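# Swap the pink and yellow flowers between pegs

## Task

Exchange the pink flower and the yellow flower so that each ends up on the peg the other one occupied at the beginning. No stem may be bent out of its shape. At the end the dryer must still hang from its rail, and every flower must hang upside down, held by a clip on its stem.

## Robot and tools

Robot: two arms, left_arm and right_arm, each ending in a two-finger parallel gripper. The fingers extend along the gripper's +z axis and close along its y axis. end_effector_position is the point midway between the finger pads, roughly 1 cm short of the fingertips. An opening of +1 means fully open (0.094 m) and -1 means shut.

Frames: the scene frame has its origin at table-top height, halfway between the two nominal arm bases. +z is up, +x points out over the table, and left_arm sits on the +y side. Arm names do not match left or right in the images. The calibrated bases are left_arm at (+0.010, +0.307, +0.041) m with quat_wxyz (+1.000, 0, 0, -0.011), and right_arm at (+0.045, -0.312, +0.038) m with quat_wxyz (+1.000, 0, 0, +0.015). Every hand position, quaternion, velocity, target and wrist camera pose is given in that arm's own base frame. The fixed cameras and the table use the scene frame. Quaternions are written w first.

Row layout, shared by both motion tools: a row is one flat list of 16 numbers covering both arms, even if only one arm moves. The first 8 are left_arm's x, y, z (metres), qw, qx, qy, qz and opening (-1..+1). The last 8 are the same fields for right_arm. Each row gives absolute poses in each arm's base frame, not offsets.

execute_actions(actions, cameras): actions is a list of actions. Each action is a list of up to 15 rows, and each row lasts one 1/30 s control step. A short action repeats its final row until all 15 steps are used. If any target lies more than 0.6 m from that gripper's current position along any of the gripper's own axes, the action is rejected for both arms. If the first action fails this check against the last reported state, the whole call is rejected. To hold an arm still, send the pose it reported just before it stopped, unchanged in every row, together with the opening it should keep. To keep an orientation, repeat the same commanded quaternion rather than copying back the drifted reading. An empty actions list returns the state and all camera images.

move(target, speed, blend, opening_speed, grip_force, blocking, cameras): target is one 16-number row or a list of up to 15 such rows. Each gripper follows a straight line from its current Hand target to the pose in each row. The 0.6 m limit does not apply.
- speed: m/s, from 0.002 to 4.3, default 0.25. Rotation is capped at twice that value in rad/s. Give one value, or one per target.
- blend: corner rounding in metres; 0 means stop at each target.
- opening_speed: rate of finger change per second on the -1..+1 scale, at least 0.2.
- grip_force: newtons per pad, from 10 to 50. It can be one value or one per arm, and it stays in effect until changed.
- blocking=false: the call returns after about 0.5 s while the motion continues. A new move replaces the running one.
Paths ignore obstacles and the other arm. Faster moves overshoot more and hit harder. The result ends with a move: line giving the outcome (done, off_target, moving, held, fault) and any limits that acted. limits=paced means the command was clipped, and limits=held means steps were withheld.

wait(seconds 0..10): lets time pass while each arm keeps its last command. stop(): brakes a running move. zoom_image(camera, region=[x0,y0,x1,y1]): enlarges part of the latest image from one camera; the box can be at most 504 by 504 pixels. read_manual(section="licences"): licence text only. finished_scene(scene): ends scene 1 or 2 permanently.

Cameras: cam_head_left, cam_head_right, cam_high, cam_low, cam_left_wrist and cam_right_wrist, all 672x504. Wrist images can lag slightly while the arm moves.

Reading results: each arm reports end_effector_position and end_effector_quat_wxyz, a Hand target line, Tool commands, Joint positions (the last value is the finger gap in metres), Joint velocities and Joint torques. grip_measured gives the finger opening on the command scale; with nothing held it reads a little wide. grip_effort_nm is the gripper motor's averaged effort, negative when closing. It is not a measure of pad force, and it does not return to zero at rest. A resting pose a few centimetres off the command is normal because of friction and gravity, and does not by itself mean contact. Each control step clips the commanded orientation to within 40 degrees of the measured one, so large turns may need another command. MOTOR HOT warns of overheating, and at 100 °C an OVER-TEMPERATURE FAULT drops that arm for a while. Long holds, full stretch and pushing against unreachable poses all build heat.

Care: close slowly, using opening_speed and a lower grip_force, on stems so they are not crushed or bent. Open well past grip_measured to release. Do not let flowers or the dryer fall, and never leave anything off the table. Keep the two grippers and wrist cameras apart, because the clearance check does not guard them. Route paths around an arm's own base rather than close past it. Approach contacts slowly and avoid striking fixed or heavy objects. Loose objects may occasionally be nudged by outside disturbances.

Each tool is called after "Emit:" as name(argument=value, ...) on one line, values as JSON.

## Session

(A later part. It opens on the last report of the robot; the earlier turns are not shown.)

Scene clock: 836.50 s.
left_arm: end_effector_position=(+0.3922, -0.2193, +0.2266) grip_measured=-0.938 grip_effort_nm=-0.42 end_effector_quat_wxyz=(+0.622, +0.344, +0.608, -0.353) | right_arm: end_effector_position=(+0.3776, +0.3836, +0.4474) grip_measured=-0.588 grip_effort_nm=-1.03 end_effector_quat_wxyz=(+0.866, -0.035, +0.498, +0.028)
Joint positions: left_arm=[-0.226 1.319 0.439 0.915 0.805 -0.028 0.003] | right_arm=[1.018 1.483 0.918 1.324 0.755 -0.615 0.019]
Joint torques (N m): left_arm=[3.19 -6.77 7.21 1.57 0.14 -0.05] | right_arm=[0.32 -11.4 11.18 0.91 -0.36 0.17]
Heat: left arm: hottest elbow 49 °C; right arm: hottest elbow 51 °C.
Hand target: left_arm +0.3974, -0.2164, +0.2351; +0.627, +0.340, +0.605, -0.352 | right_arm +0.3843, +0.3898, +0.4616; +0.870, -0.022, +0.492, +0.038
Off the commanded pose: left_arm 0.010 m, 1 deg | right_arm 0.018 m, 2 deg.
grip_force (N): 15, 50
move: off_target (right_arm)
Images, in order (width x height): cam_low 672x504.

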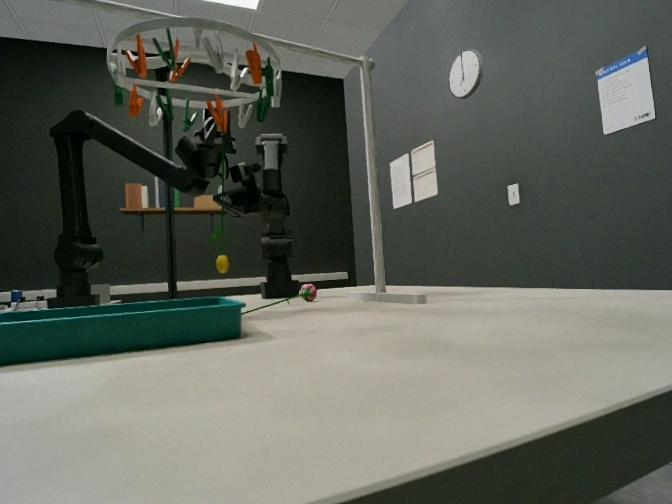

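Emit:
move(target=[[0.3975, -0.2165, 0.217, 0.627, 0.3405, 0.6055, -0.3526, -0.97, 0.385, 0.3905, 0.462, 0.8696, -0.0215, 0.4919, 0.038, 0.02], [0.3975, -0.2165, 0.217, 0.627, 0.3405, 0.6055, -0.3526, -0.97, 0.377, 0.3905, 0.468, 0.8696, -0.0215, 0.4919, 0.038, 0.02]], speed=0.05, opening_speed=0.6, cameras=["cam_right_wrist", "cam_low"])

Scene clock: 858.83 s.
left_arm: end_effector_position=(+0.3946, -0.2199, +0.2181) grip_measured=-0.938 grip_effort_nm=-0.42 end_effector_quat_wxyz=(+0.624, +0.344, +0.606, -0.353) | right_arm: end_effector_position=(+0.3784, +0.3833, +0.4459) grip_measured=+0.019 grip_effort_nm=0.08 end_effector_quat_wxyz=(+0.864, -0.035, +0.501, +0.025)
Joint positions: left_arm=[-0.226 1.36 0.436 0.966 0.805 -0.028 0.003] | right_arm=[1.018 1.483 0.918 1.319 0.762 -0.615 0.048]
Joint torques (N m): left_arm=[3.25 -5.48 5.93 2.74 0.12 -0.05] | right_arm=[1.14 -13.04 11 0.84 -0.23 0.04]
Heat: left arm: hottest elbow 48 °C; right arm: hottest elbow 51 °C.
Hand target: left_arm +0.3975, -0.2165, +0.2170; +0.627, +0.341, +0.606, -0.352 | right_arm +0.3763, +0.3895, +0.4676; +0.870, -0.021, +0.492, +0.038
Off the commanded pose: left_arm 0.005 m, 1 deg | right_arm 0.023 m, 2 deg.
grip_force (N): 15, 50
move: off_target (right_arm)
camera_calibration:
cam_right_wrist: T_world_to_cam=[[0.0792928, -0.995833, 0.0450486, 0.330459], [0.0930695, -0.0375981, -0.994949, 0.463193], [0.992497, 0.0830849, 0.0897004, -0.358587], [0, 0, 0, 1]] pos_world=[0.286585, 0.37629, 0.478132]
Images, in order (width x height): cam_low 672x504, cam_right_wrist 672x504.

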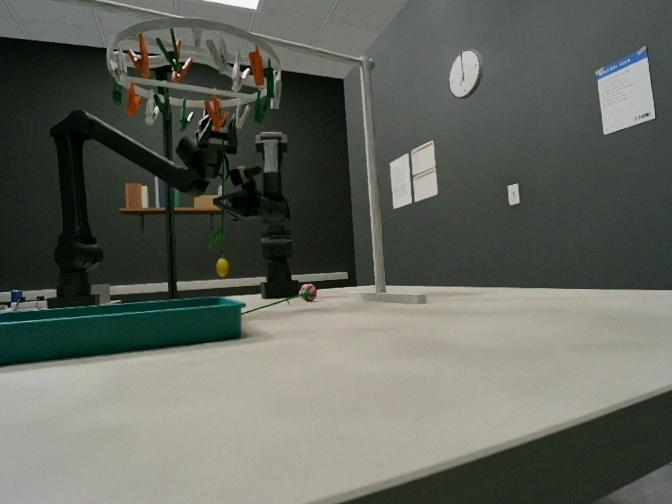

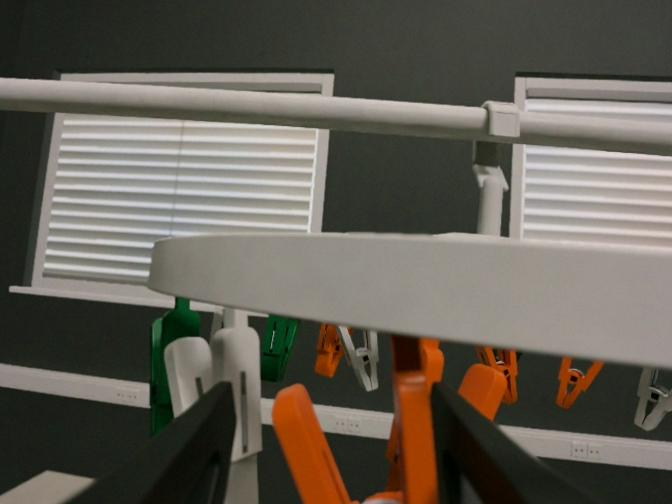

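Emit:
move(target=[0.3975, -0.2165, 0.217, 0.627, 0.3405, 0.6055, -0.3526, -0.97, 0.373, 0.383, 0.475, 0.8696, -0.0215, 0.4919, 0.038, 0.04], speed=0.05, opening_speed=0.6, cameras=["cam_right_wrist"])

Scene clock: 865.63 s.
left_arm: end_effector_position=(+0.3946, -0.2199, +0.2181) grip_measured=-0.938 grip_effort_nm=-0.42 end_effector_quat_wxyz=(+0.624, +0.344, +0.606, -0.353) | right_arm: end_effector_position=(+0.3749, +0.3780, +0.4572) grip_measured=+0.039 grip_effort_nm=0.08 end_effector_quat_wxyz=(+0.866, -0.032, +0.499, +0.027)
Joint positions: left_arm=[-0.226 1.36 0.436 0.966 0.805 -0.028 0.003] | right_arm=[1.018 1.455 0.918 1.3 0.762 -0.615 0.049]
Joint torques (N m): left_arm=[3.25 -5.54 5.93 2.74 0.11 -0.05] | right_arm=[1.32 -12.75 10.37 0.87 -0.26 0.05]
Heat: left arm: hottest elbow 47 °C; right arm: hottest elbow 51 °C.
Hand target: left_arm +0.3975, -0.2165, +0.2170; +0.627, +0.341, +0.606, -0.352 | right_arm +0.3726, +0.3824, +0.4747; +0.870, -0.022, +0.492, +0.038
Off the commanded pose: left_arm 0.005 m, 1 deg | right_arm 0.019 m, 2 deg.
grip_force (N): 15, 50
move: off_target (right_arm)
camera_calibration:
cam_right_wrist: T_world_to_cam=[[0.0794748, -0.996111, 0.0380475, 0.328252], [0.0976785, -0.0302026, -0.99476, 0.469922], [0.99204, 0.0827747, 0.0948983, -0.35782], [0, 0, 0, 1]] pos_world=[0.282983, 0.370787, 0.488927]
Images, in order (width x height): cam_right_wrist 672x504.

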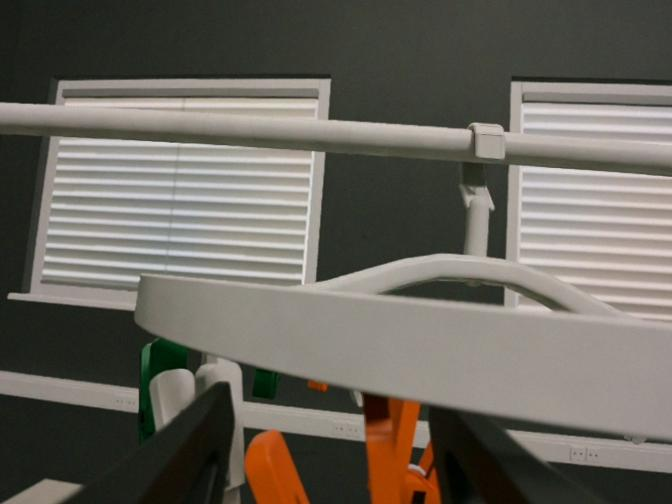

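Emit:
move(target=[0.3975, -0.2165, 0.217, 0.627, 0.3405, 0.6055, -0.3526, -0.97, 0.373, 0.383, 0.475, 0.8696, -0.0215, 0.4919, 0.038, -0.76], speed=0.05, opening_speed=0.3, cameras=["cam_right_wrist", "cam_low"])

Emit:
zoom_image(camera="cam_low", region=[200, 95, 250, 155])

Scene clock: 872.10 s.
left_arm: end_effector_position=(+0.3946, -0.2199, +0.2181) grip_measured=-0.938 grip_effort_nm=-0.42 end_effector_quat_wxyz=(+0.624, +0.344, +0.606, -0.353) | right_arm: end_effector_position=(+0.3744, +0.3764, +0.4590) grip_measured=-0.638 grip_effort_nm=-1.00 end_effector_quat_wxyz=(+0.866, -0.029, +0.499, +0.028)
Joint positions: left_arm=[-0.226 1.36 0.436 0.966 0.805 -0.028 0.003] | right_arm=[1.018 1.451 0.918 1.3 0.766 -0.615 0.017]
Joint torques (N m): left_arm=[3.31 -5.48 5.91 2.74 0.11 -0.05] | right_arm=[1.32 -12.28 10.3 0.81 -0.38 0.04]
Heat: left arm: hottest elbow 46 °C; right arm: hottest elbow 51 °C.
Hand target: left_arm +0.3975, -0.2165, +0.2170; +0.627, +0.341, +0.606, -0.352 | right_arm +0.3726, +0.3824, +0.4748; +0.870, -0.021, +0.492, +0.038
Off the commanded pose: left_arm 0.005 m, 1 deg | right_arm 0.017 m, 2 deg.
grip_force (N): 15, 50
move: off_target (right_arm)
camera_calibration:
cam_right_wrist: T_world_to_cam=[[0.0772972, -0.99645, 0.0333627, 0.329677], [0.0979968, -0.0257075, -0.994855, 0.469916], [0.99218, 0.0801689, 0.0956618, -0.356703], [0, 0, 0, 1]] pos_world=[0.28238, 0.369183, 0.490622]
Images, in order (width x height): cam_low 672x504, cam_right_wrist 672x504.

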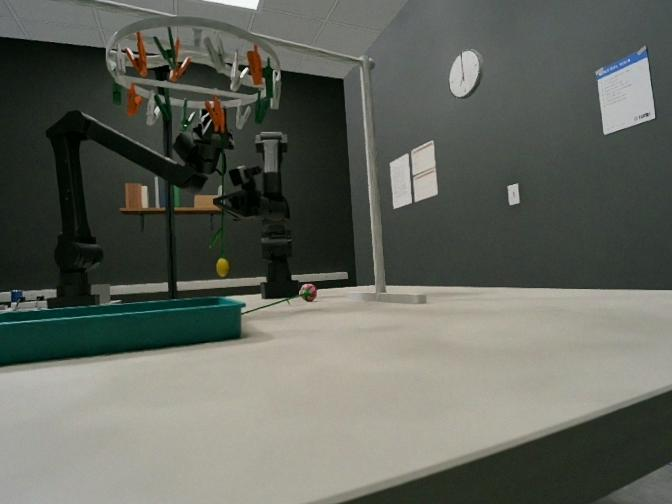

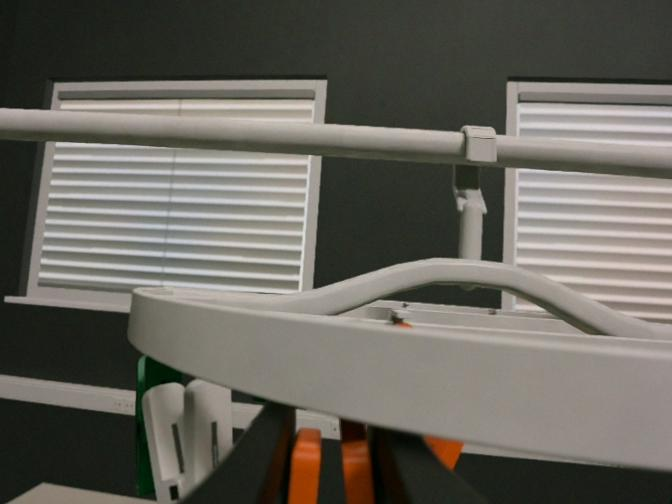

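Scaled by 8.400 from the camera's 672x504 image, which has a finer 960x720 frame.

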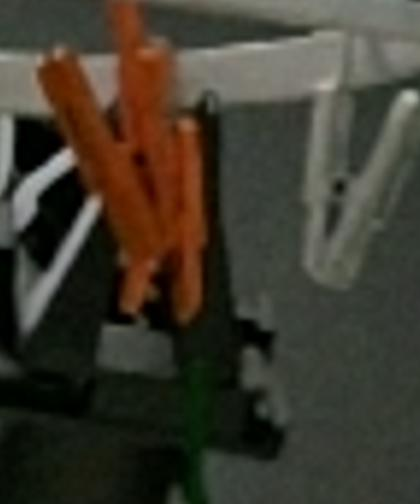

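Emit:
move(target=[0.3975, -0.2375, 0.219, 0.627, 0.3405, 0.6055, -0.3526, -0.97, 0.373, 0.383, 0.475, 0.8696, -0.0215, 0.4919, 0.038, -0.76], speed=0.04, cameras=["cam_low"])

Emit:
zoom_image(camera="cam_low", region=[200, 95, 250, 155])

Scene clock: 877.40 s.
left_arm: end_effector_position=(+0.3935, -0.2326, +0.2162) grip_measured=-0.938 grip_effort_nm=-0.42 end_effector_quat_wxyz=(+0.625, +0.339, +0.610, -0.350) | right_arm: end_effector_position=(+0.3743, +0.3761, +0.4594) grip_measured=-0.641 grip_effort_nm=-1.03 end_effector_quat_wxyz=(+0.866, -0.029, +0.499, +0.028)
Joint positions: left_arm=[-0.271 1.366 0.436 0.966 0.747 -0.028 0.003] | right_arm=[1.018 1.45 0.918 1.3 0.766 -0.615 0.017]
Joint torques (N m): left_arm=[1.96 -5.48 6.97 2.28 -0.09 0] | right_arm=[1.14 -12.28 10.37 0.88 -0.39 0.06]
Heat: left arm: hottest elbow 46 °C; right arm: hottest elbow 51 °C.
Hand target: left_arm +0.3974, -0.2375, +0.2190; +0.627, +0.341, +0.606, -0.353 | right_arm +0.3726, +0.3823, +0.4749; +0.870, -0.021, +0.492, +0.038
Off the commanded pose: left_arm 0.007 m, 1 deg | right_arm 0.017 m, 2 deg.
grip_force (N): 15, 50
move: off_target (right_arm)
Images, in order (width x height): cam_low 672x504.

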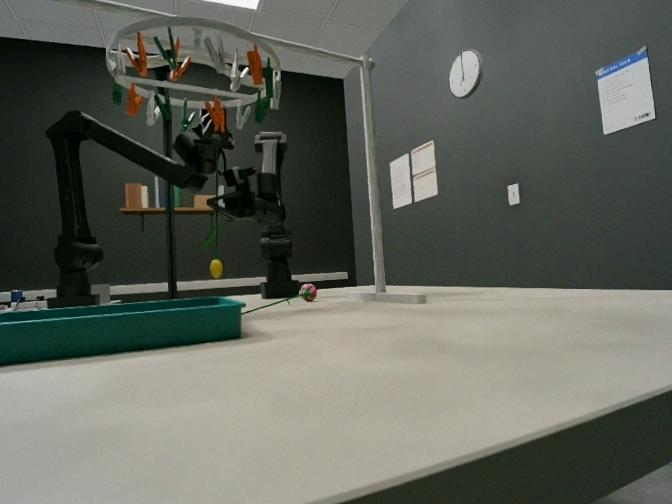

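Scaled by 8.400 from the camera's 672x504 image, which has a finer 960x720 frame.

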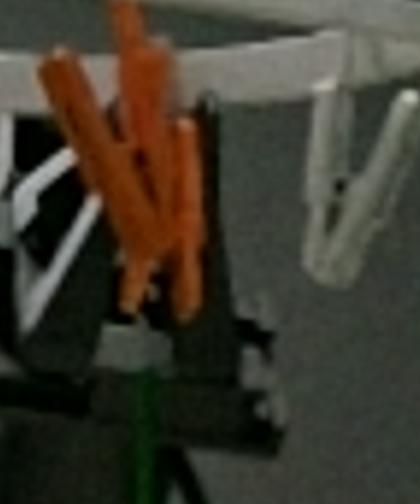

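Emit:
move(target=[0.3975, -0.2272, 0.236, 0.627, 0.3405, 0.6055, -0.3526, -0.97, 0.373, 0.383, 0.475, 0.8696, -0.0215, 0.4919, 0.038, -0.76], speed=0.04, cameras=["cam_low"])

Emit:
zoom_image(camera="cam_low", region=[200, 95, 250, 155])

Scene clock: 882.17 s.
left_arm: end_effector_position=(+0.3897, -0.2292, +0.2209) grip_measured=-0.938 grip_effort_nm=-0.42 end_effector_quat_wxyz=(+0.617, +0.342, +0.613, -0.355) | right_arm: end_effector_position=(+0.3743, +0.3761, +0.4594) grip_measured=-0.641 grip_effort_nm=-1.03 end_effector_quat_wxyz=(+0.866, -0.029, +0.499, +0.028)
Joint positions: left_arm=[-0.259 1.328 0.436 0.911 0.772 -0.028 0.003] | right_arm=[1.018 1.45 0.918 1.3 0.766 -0.615 0.017]
Joint torques (N m): left_arm=[3.31 -7.24 7.84 1.57 0.13 -0.02] | right_arm=[1.26 -12.34 10.32 0.81 -0.39 0.06]
Heat: left arm: hottest elbow 45 °C; right arm: hottest elbow 51 °C.
Hand target: left_arm +0.3972, -0.2271, +0.2361; +0.627, +0.341, +0.605, -0.353 | right_arm +0.3726, +0.3823, +0.4749; +0.870, -0.021, +0.492, +0.038
Off the commanded pose: left_arm 0.017 m, 2 deg | right_arm 0.017 m, 2 deg.
grip_force (N): 15, 50
move: off_target (left_arm, right_arm)
Images, in order (width x height): cam_low 672x504.

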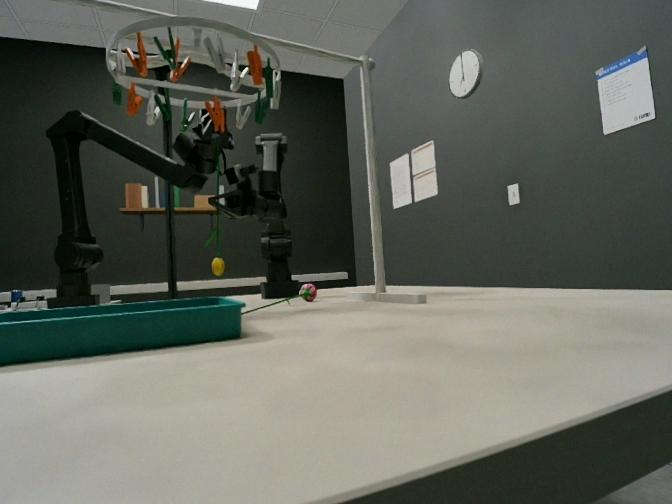

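Scaled by 8.400 from the camera's 672x504 image, which has a finer 960x720 frame.

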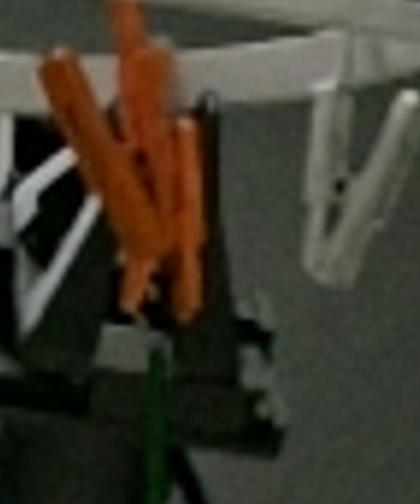

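Emit:
move(target=[0.3975, -0.2262, 0.252, 0.627, 0.3405, 0.6055, -0.3526, -0.97, 0.373, 0.383, 0.475, 0.8696, -0.0215, 0.4919, 0.038, -0.76], speed=0.04, cameras=["cam_low"])

Emit:
zoom_image(camera="cam_low", region=[200, 95, 250, 155])

Scene clock: 885.20 s.
left_arm: end_effector_position=(+0.3851, -0.2273, +0.2286) grip_measured=-0.938 grip_effort_nm=-0.42 end_effector_quat_wxyz=(+0.611, +0.340, +0.619, -0.357) | right_arm: end_effector_position=(+0.3743, +0.3761, +0.4594) grip_measured=-0.641 grip_effort_nm=-1.03 end_effector_quat_wxyz=(+0.866, -0.029, +0.499, +0.028)
Joint positions: left_arm=[-0.256 1.276 0.436 0.841 0.776 -0.028 0.003] | right_arm=[1.018 1.45 0.918 1.3 0.766 -0.615 0.017]
Joint torques (N m): left_arm=[3.31 -7 9.33 1.57 0.14 -0.02] | right_arm=[1.03 -12.28 10.33 0.77 -0.39 0.05]
Heat: left arm: hottest elbow 45 °C; right arm: hottest elbow 51 °C.
Hand target: left_arm +0.3965, -0.2258, +0.2522; +0.627, +0.341, +0.605, -0.353 | right_arm +0.3726, +0.3823, +0.4749; +0.870, -0.021, +0.492, +0.038
Off the commanded pose: left_arm 0.027 m, 2 deg | right_arm 0.017 m, 2 deg.
grip_force (N): 15, 50
move: off_target (left_arm, right_arm)
Images, in order (width x height): cam_low 672x504.

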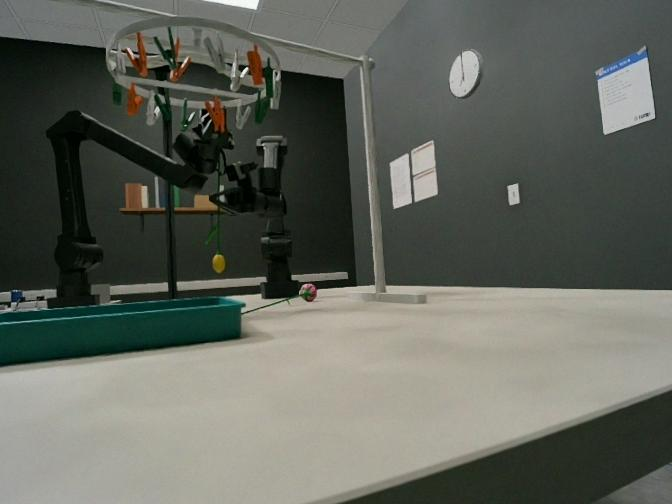

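Scaled by 8.400 from the camera's 672x504 image, which has a finer 960x720 frame.

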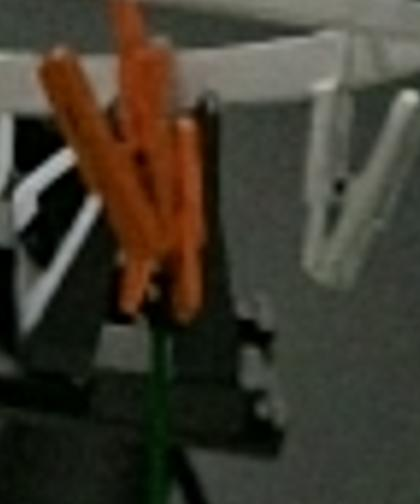

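Emit:
execute_actions(actions=[], cameras=["cam_high", "cam_head_left", "cam_head_right", "cam_left_wrist"])

Emit:
zoom_image(camera="cam_head_left", region=[180, 30, 300, 220])

Emit:
zoom_image(camera="cam_head_right", region=[150, 30, 290, 220])

Emit:
zoom_image(camera="cam_high", region=[280, 70, 400, 250])

Scene clock: 895.43 s.
left_arm: end_effector_position=(+0.3851, -0.2273, +0.2286) grip_measured=-0.938 grip_effort_nm=-0.42 end_effector_quat_wxyz=(+0.611, +0.340, +0.619, -0.357) | right_arm: end_effector_position=(+0.3743, +0.3761, +0.4594) grip_measured=-0.641 grip_effort_nm=-1.03 end_effector_quat_wxyz=(+0.866, -0.029, +0.499, +0.028)
Joint positions: left_arm=[-0.256 1.276 0.436 0.841 0.776 -0.028 0.003] | right_arm=[1.018 1.45 0.918 1.3 0.766 -0.615 0.017]
Joint velocities: within noise
Joint torques (N m): left_arm=[3.31 -7 9.33 1.55 0.14 -0.02] | right_arm=[1.32 -12.1 10.35 0.8 -0.38 0.05]
Heat: left arm: hottest elbow 46 °C; right arm: hottest elbow 50 °C.
Hand target: left_arm +0.3965, -0.2258, +0.2522; +0.627, +0.341, +0.605, -0.353 | right_arm +0.3726, +0.3823, +0.4749; +0.870, -0.021, +0.492, +0.038
Tool commands: left_gripper/opening=-0.97 right_gripper/opening=-0.76
Off the commanded pose: left_arm 0.027 m, 2 deg | right_arm 0.017 m, 2 deg.
grip_force (N): 15, 50
camera_calibration:
cam_left_wrist: T_world_to_cam=[[-0.855403, -0.517813, 0.0124909, 0.208819], [-0.227035, 0.353158, -0.907598, 0.412894], [0.465555, -0.779198, -0.419655, -0.168047], [0, 0, 0, 1]] pos_world=[0.350601, -0.168629, 0.301612]
Images, in order (width x height): cam_head_left 672x504, cam_head_right 672x504, cam_high 672x504, cam_left_wrist 672x504.

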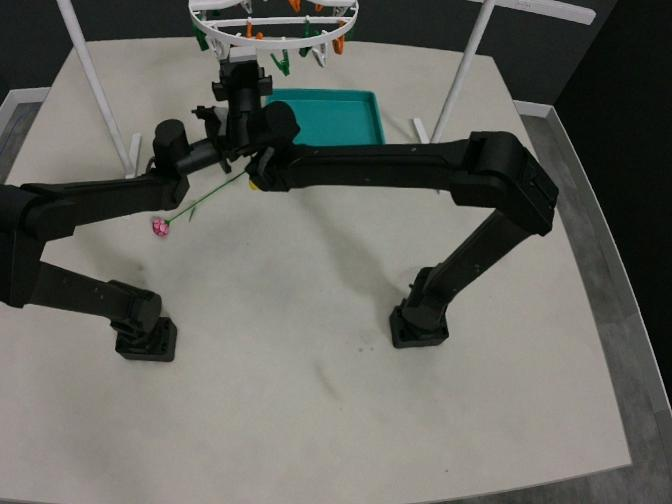

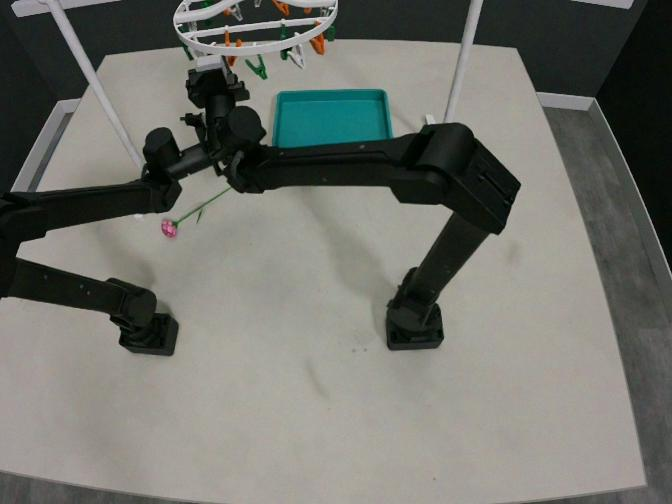

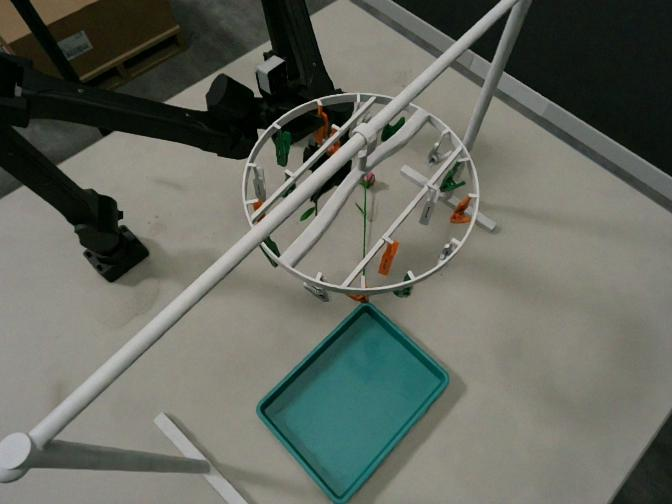

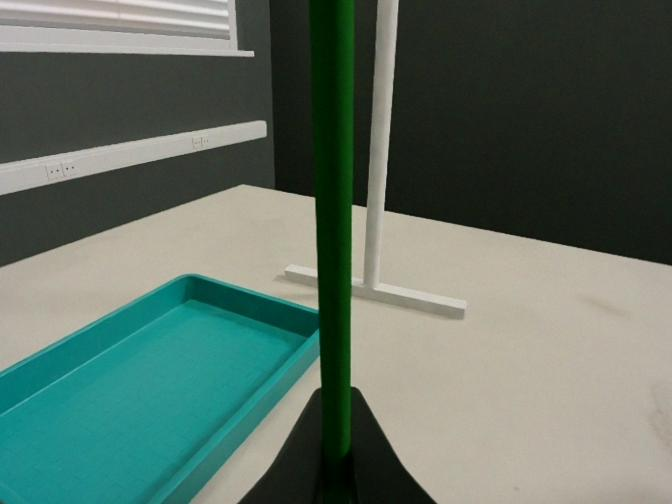

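Scaled by 2.653 from the camera's 672x504 image, which has a finer 960x720 frame.

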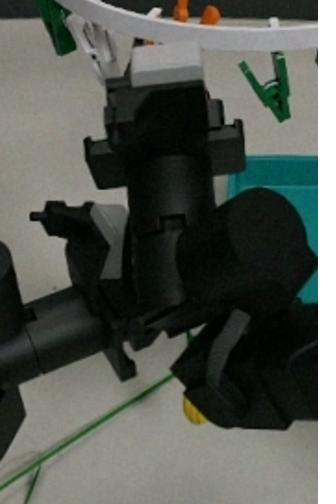

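Scaled by 2.653 from the camera's 672x504 image, which has a finer 960x720 frame.

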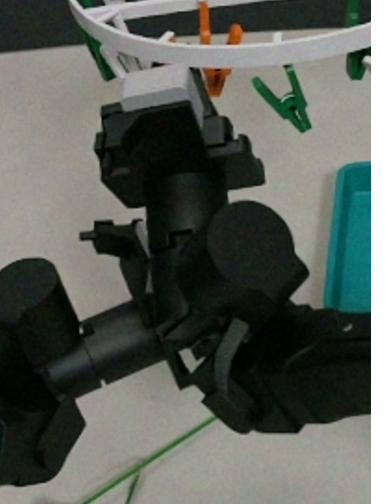

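Scaled by 2.800 from the camera's 672x504 image, which has a finer 960x720 frame.

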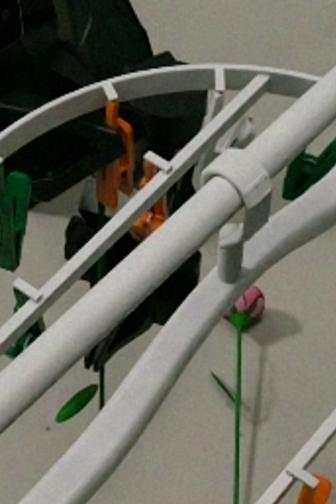

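Emit:
zoom_image(camera="cam_high", region=[300, 95, 350, 160])

Scaled by 7.754 from the camera's 672x504 image, which has a finer 960x720 frame.

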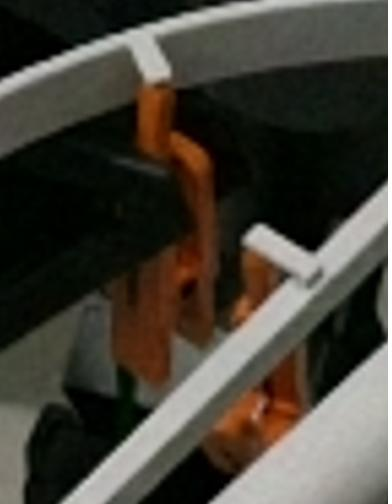

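Emit:
move(target=[[0.405, -0.232, 0.222, 0.627, 0.3405, 0.6055, -0.3526, -0.97, 0.373, 0.383, 0.475, 0.8696, -0.0215, 0.4919, 0.038, -0.76], [0.42, -0.242, 0.226, 0.627, 0.3405, 0.6055, -0.3526, -0.97, 0.373, 0.383, 0.475, 0.8696, -0.0215, 0.4919, 0.038, -0.76]], speed=0.05, cameras=["cam_low", "cam_high"])

Emit:
zoom_image(camera="cam_low", region=[200, 95, 250, 155])

Emit:
zoom_image(camera="cam_high", region=[300, 95, 350, 160])

Scene clock: 908.23 s.
left_arm: end_effector_position=(+0.4078, -0.2338, +0.2127) grip_measured=-0.938 grip_effort_nm=-0.42 end_effector_quat_wxyz=(+0.618, +0.337, +0.617, -0.351) | right_arm: end_effector_position=(+0.3743, +0.3761, +0.4594) grip_measured=-0.641 grip_effort_nm=-1.03 end_effector_quat_wxyz=(+0.866, -0.029, +0.499, +0.028)
Joint positions: left_arm=[-0.264 1.399 0.473 0.941 0.753 -0.028 0.003] | right_arm=[1.018 1.45 0.918 1.3 0.766 -0.615 0.017]
Joint torques (N m): left_arm=[1.79 -5.89 8.9 2.11 -0.08 -0.01] | right_arm=[1.14 -12.1 10.3 0.84 -0.39 0.06]
Heat: left arm: hottest elbow 46 °C; right arm: hottest elbow 50 °C.
Hand target: left_arm +0.4192, -0.2415, +0.2262; +0.627, +0.340, +0.605, -0.353 | right_arm +0.3726, +0.3823, +0.4749; +0.870, -0.021, +0.492, +0.038
Off the commanded pose: left_arm 0.020 m, 2 deg | right_arm 0.017 m, 2 deg.
grip_force (N): 15, 50
move: off_target (left_arm, right_arm)
Images, in order (width x height): cam_high 672x504, cam_low 672x504.

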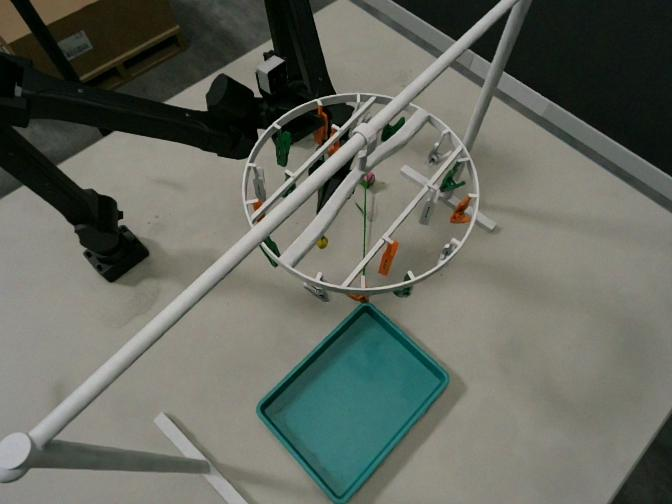

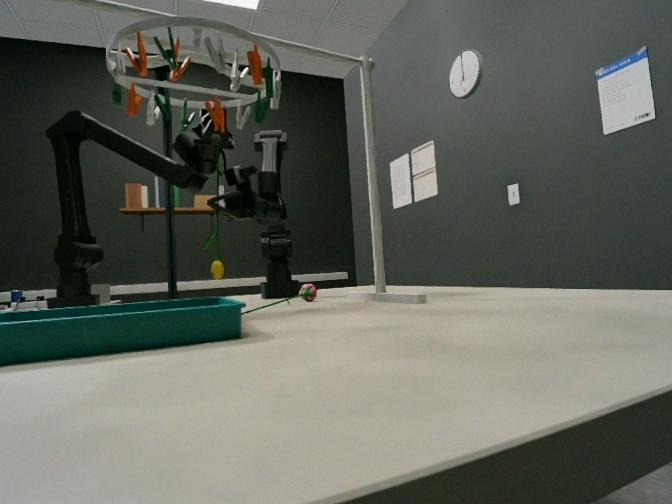

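Scaled by 8.400 from the camera's 672x504 image, which has a finer 960x720 frame.

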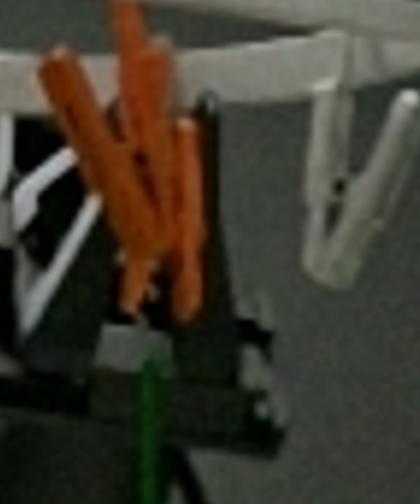

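Scaled by 7.754 from the camera's 672x504 image, which has a finer 960x720 frame.

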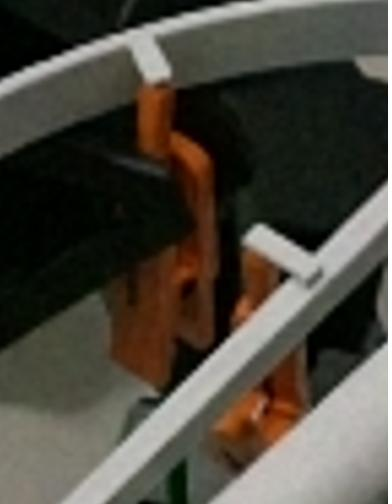

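Emit:
move(target=[0.42, -0.2257, 0.24, 0.627, 0.3405, 0.6055, -0.3526, -0.97, 0.373, 0.383, 0.475, 0.8696, -0.0215, 0.4919, 0.038, -0.76], speed=0.04, cameras=["cam_low", "cam_high"])

Emit:
zoom_image(camera="cam_low", region=[200, 95, 250, 155])

Emit:
zoom_image(camera="cam_high", region=[300, 95, 350, 160])

Scene clock: 915.70 s.
left_arm: end_effector_position=(+0.4059, -0.2261, +0.2156) grip_measured=-0.938 grip_effort_nm=-0.42 end_effector_quat_wxyz=(+0.610, +0.340, +0.620, -0.357) | right_arm: end_effector_position=(+0.3743, +0.3761, +0.4594) grip_measured=-0.641 grip_effort_nm=-1.03 end_effector_quat_wxyz=(+0.866, -0.029, +0.499, +0.028)
Joint positions: left_arm=[-0.237 1.373 0.473 0.9 0.793 -0.028 0.003] | right_arm=[1.018 1.45 0.918 1.3 0.766 -0.615 0.017]
Joint torques (N m): left_arm=[3.19 -7.94 9.21 1.57 0.14 -0.04] | right_arm=[1.32 -12.28 10.36 0.84 -0.4 0.05]
Heat: left arm: hottest elbow 48 °C; right arm: hottest elbow 50 °C.
Hand target: left_arm +0.4189, -0.2252, +0.2401; +0.627, +0.340, +0.605, -0.352 | right_arm +0.3726, +0.3823, +0.4749; +0.870, -0.021, +0.492, +0.038
Off the commanded pose: left_arm 0.028 m, 3 deg | right_arm 0.017 m, 2 deg.
grip_force (N): 15, 50
move: off_target (left_arm, right_arm)
Images, in order (width x height): cam_high 672x504, cam_low 672x504.

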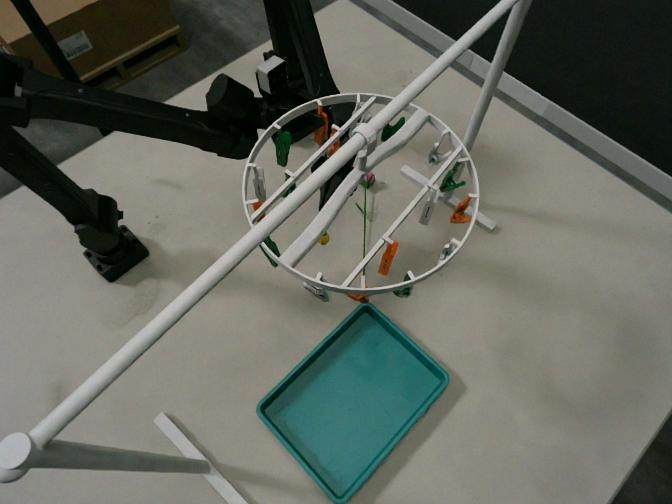

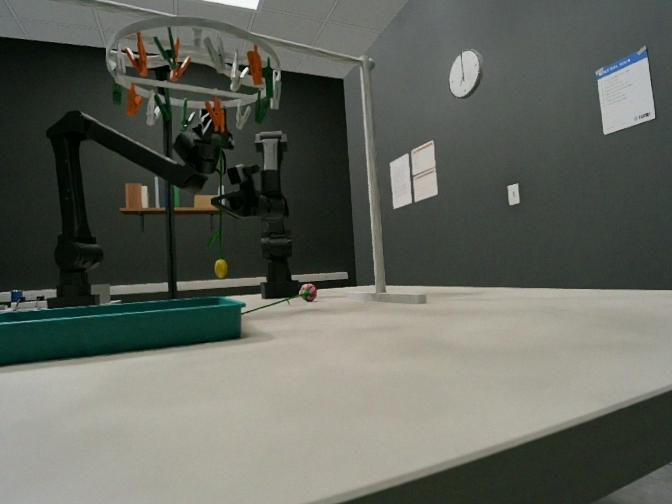

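Scaled by 8.400 from the camera's 672x504 image, which has a finer 960x720 frame.

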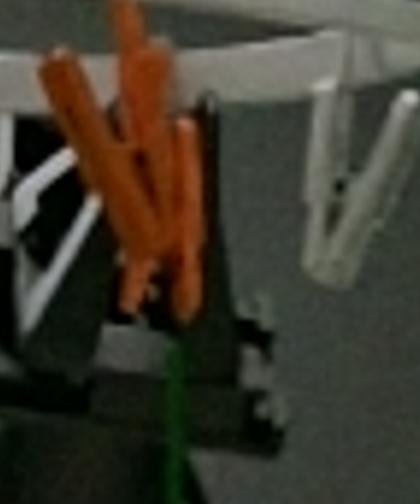

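Scaled by 7.754 from the camera's 672x504 image, which has a finer 960x720 frame.

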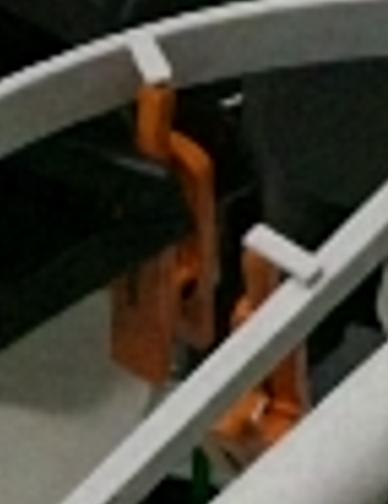

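Emit:
move(target=[0.416, -0.2345, 0.25, 0.627, 0.3405, 0.6055, -0.3526, -0.97, 0.373, 0.383, 0.475, 0.8696, -0.0215, 0.4919, 0.038, -0.76], speed=0.04, cameras=["cam_low", "cam_high"])

Emit:
zoom_image(camera="cam_low", region=[200, 95, 250, 155])

Emit:
zoom_image(camera="cam_high", region=[300, 95, 350, 160])

Scene clock: 922.77 s.
left_arm: end_effector_position=(+0.4057, -0.2275, +0.2244) grip_measured=-0.938 grip_effort_nm=-0.42 end_effector_quat_wxyz=(+0.612, +0.336, +0.623, -0.353) | right_arm: end_effector_position=(+0.3743, +0.3761, +0.4594) grip_measured=-0.641 grip_effort_nm=-1.03 end_effector_quat_wxyz=(+0.866, -0.029, +0.499, +0.028)
Joint positions: left_arm=[-0.246 1.339 0.478 0.858 0.771 -0.028 0.003] | right_arm=[1.018 1.45 0.918 1.3 0.766 -0.615 0.017]
Joint torques (N m): left_arm=[1.85 -7.77 9.48 1.51 -0.06 -0.02] | right_arm=[1.08 -12.34 10.36 0.85 -0.39 0.06]
Heat: left arm: hottest elbow 49 °C; right arm: hottest elbow 50 °C.
Hand target: left_arm +0.4146, -0.2340, +0.2502; +0.627, +0.340, +0.605, -0.353 | right_arm +0.3726, +0.3823, +0.4749; +0.870, -0.021, +0.492, +0.038
Off the commanded pose: left_arm 0.028 m, 3 deg | right_arm 0.017 m, 2 deg.
grip_force (N): 15, 50
move: off_target (left_arm, right_arm)
Images, in order (width x height): cam_high 672x504, cam_low 672x504.

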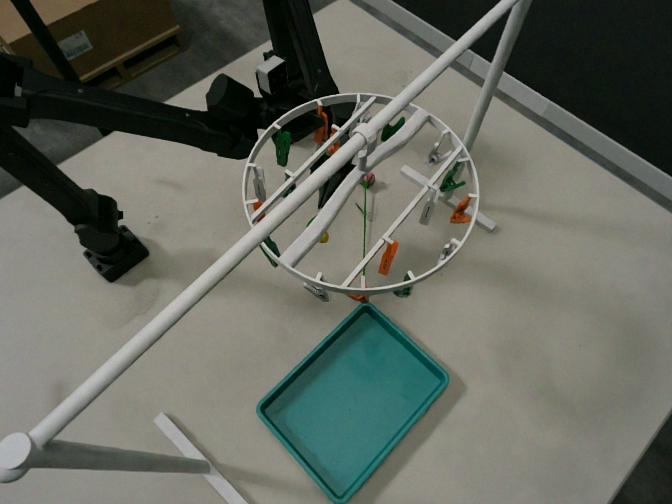

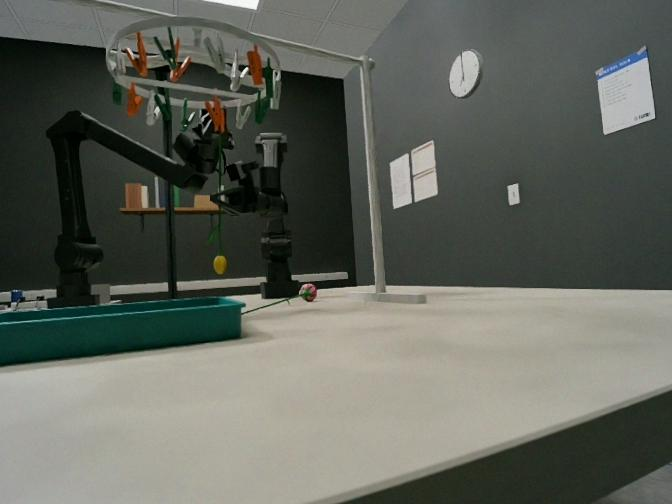

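Scaled by 8.400 from the camera's 672x504 image, which has a finer 960x720 frame.

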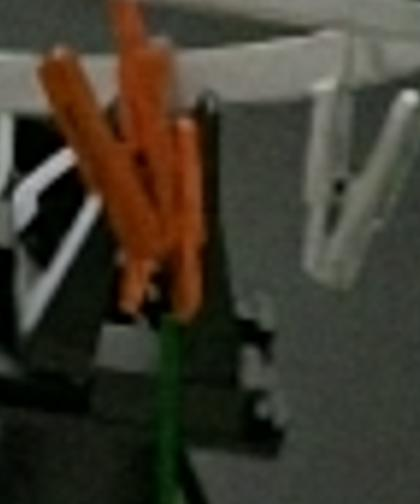

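Scaled by 7.754 from the camera's 672x504 image, which has a finer 960x720 frame.

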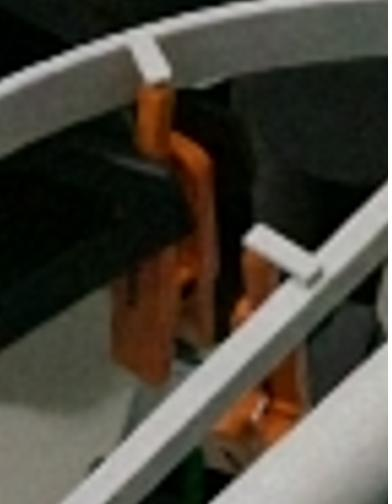

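Emit:
move(target=[[0.414, -0.2345, 0.236, 0.627, 0.3405, 0.6055, -0.3526, -0.97, 0.373, 0.383, 0.475, 0.8696, -0.0215, 0.4919, 0.038, -0.76], [0.412, -0.237, 0.24, 0.627, 0.3405, 0.6055, -0.3526, -0.97, 0.373, 0.383, 0.475, 0.8696, -0.0215, 0.4919, 0.038, -0.76], [0.412, -0.237, 0.25, 0.627, 0.3405, 0.6055, -0.3526, -0.97, 0.373, 0.383, 0.475, 0.8696, -0.0215, 0.4919, 0.038, -0.76]], speed=0.04, cameras=["cam_low", "cam_high"])

Emit:
zoom_image(camera="cam_low", region=[200, 95, 250, 155])

Emit:
zoom_image(camera="cam_high", region=[300, 95, 350, 160])

Scene clock: 935.33 s.
left_arm: end_effector_position=(+0.4042, -0.2304, +0.2277) grip_measured=-0.938 grip_effort_nm=-0.42 end_effector_quat_wxyz=(+0.614, +0.336, +0.621, -0.352) | right_arm: end_effector_position=(+0.3743, +0.3761, +0.4594) grip_measured=-0.641 grip_effort_nm=-1.03 end_effector_quat_wxyz=(+0.866, -0.029, +0.499, +0.028)
Joint positions: left_arm=[-0.256 1.33 0.478 0.856 0.76 -0.028 0.003] | right_arm=[1.018 1.45 0.918 1.3 0.766 -0.615 0.017]
Joint torques (N m): left_arm=[1.85 -7.71 9.05 1.5 -0.06 -0.02] | right_arm=[1.32 -12.28 10.33 0.81 -0.39 0.06]
Heat: left arm: hottest elbow 50 °C; right arm: hottest elbow 50 °C.
Hand target: left_arm +0.4111, -0.2365, +0.2501; +0.627, +0.340, +0.605, -0.353 | right_arm +0.3726, +0.3823, +0.4749; +0.870, -0.021, +0.492, +0.038
Off the commanded pose: left_arm 0.024 m, 2 deg | right_arm 0.017 m, 2 deg.
grip_force (N): 15, 50
move: off_target (left_arm, right_arm)
Images, in order (width x height): cam_high 672x504, cam_low 672x504.

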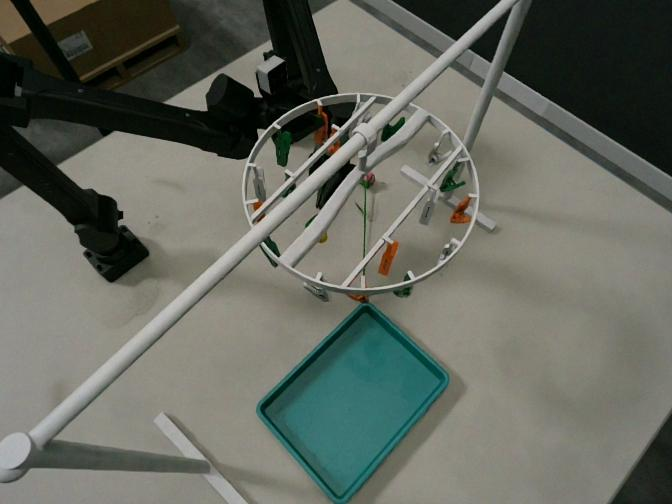

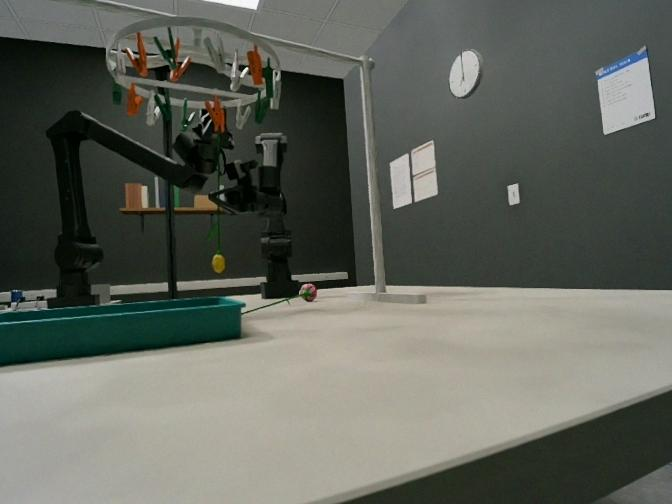

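Scaled by 8.400 from the camera's 672x504 image, which has a finer 960x720 frame.

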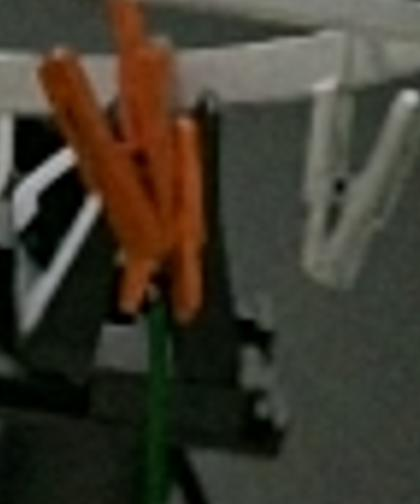

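Scaled by 7.754 from the camera's 672x504 image, which has a finer 960x720 frame.

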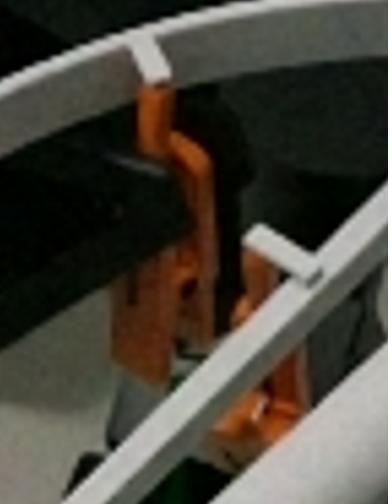

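Emit:
move(target=[0.4135, -0.237, 0.262, 0.627, 0.3405, 0.6055, -0.3526, -0.97, 0.373, 0.383, 0.475, 0.8696, -0.0215, 0.4919, 0.038, -0.76], speed=0.03, cameras=["cam_low", "cam_high", "cam_left_wrist"])

Emit:
zoom_image(camera="cam_low", region=[200, 95, 250, 155])

Emit:
zoom_image(camera="cam_high", region=[300, 95, 350, 160])

Scene clock: 939.10 s.
left_arm: end_effector_position=(+0.4035, -0.2303, +0.2352) grip_measured=-0.938 grip_effort_nm=-0.42 end_effector_quat_wxyz=(+0.611, +0.335, +0.624, -0.353) | right_arm: end_effector_position=(+0.3743, +0.3761, +0.4594) grip_measured=-0.641 grip_effort_nm=-1.03 end_effector_quat_wxyz=(+0.866, -0.029, +0.499, +0.028)
Joint positions: left_arm=[-0.256 1.3 0.487 0.809 0.76 -0.028 0.003] | right_arm=[1.018 1.45 0.918 1.3 0.766 -0.615 0.017]
Joint torques (N m): left_arm=[1.96 -7.53 9.89 1.63 -0.02 -0.02] | right_arm=[1.32 -12.04 10.36 0.83 -0.39 0.05]
Heat: left arm: hottest elbow 50 °C; right arm: hottest elbow 50 °C.
Hand target: left_arm +0.4121, -0.2363, +0.2621; +0.627, +0.340, +0.605, -0.353 | right_arm +0.3726, +0.3823, +0.4749; +0.870, -0.021, +0.492, +0.038
Off the commanded pose: left_arm 0.029 m, 3 deg | right_arm 0.017 m, 2 deg.
grip_force (N): 15, 50
move: off_target (left_arm, right_arm)
camera_calibration:
cam_left_wrist: T_world_to_cam=[[-0.847531, -0.530485, 0.0166342, 0.215789], [-0.237577, 0.351168, -0.90567, 0.427546], [0.474602, -0.771536, -0.423657, -0.177034], [0, 0, 0, 1]] pos_world=[0.368484, -0.172256, 0.308624]
Images, in order (width x height): cam_high 672x504, cam_low 672x504, cam_left_wrist 672x504.

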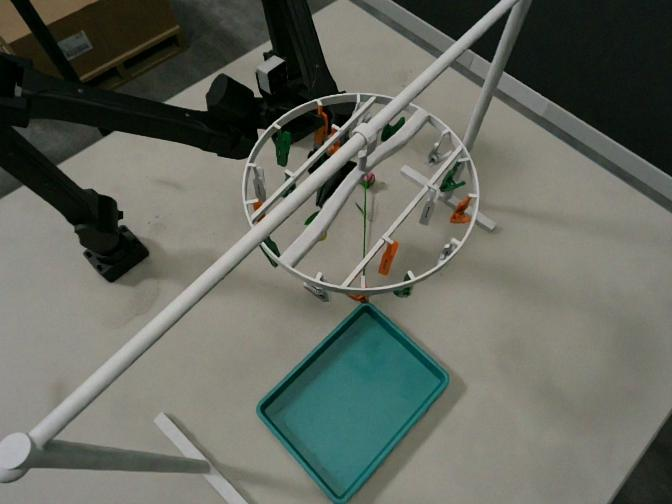

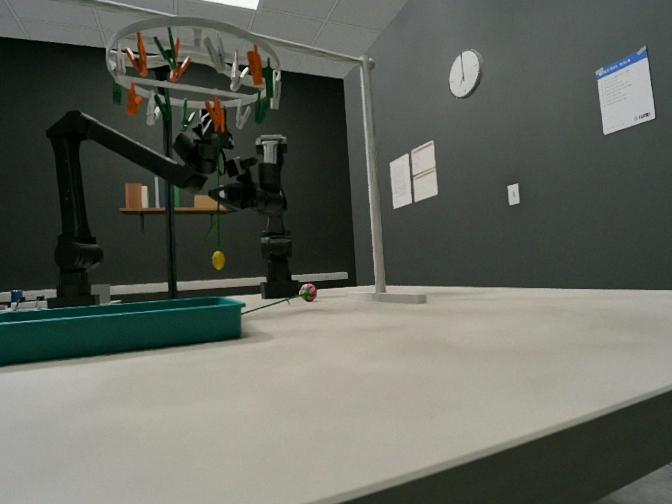

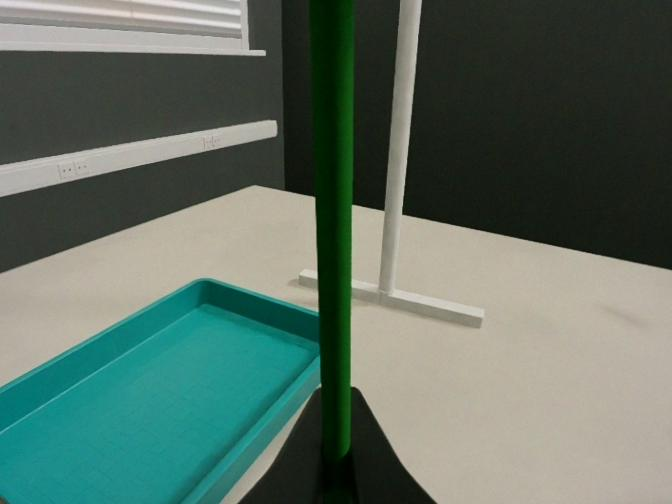

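Scaled by 8.400 from the camera's 672x504 image, which has a finer 960x720 frame.

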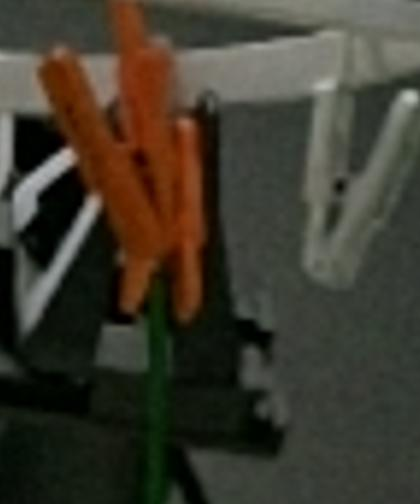

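Scaled by 7.754 from the camera's 672x504 image, which has a finer 960x720 frame.

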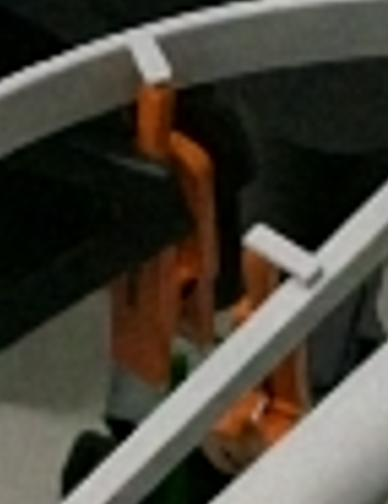

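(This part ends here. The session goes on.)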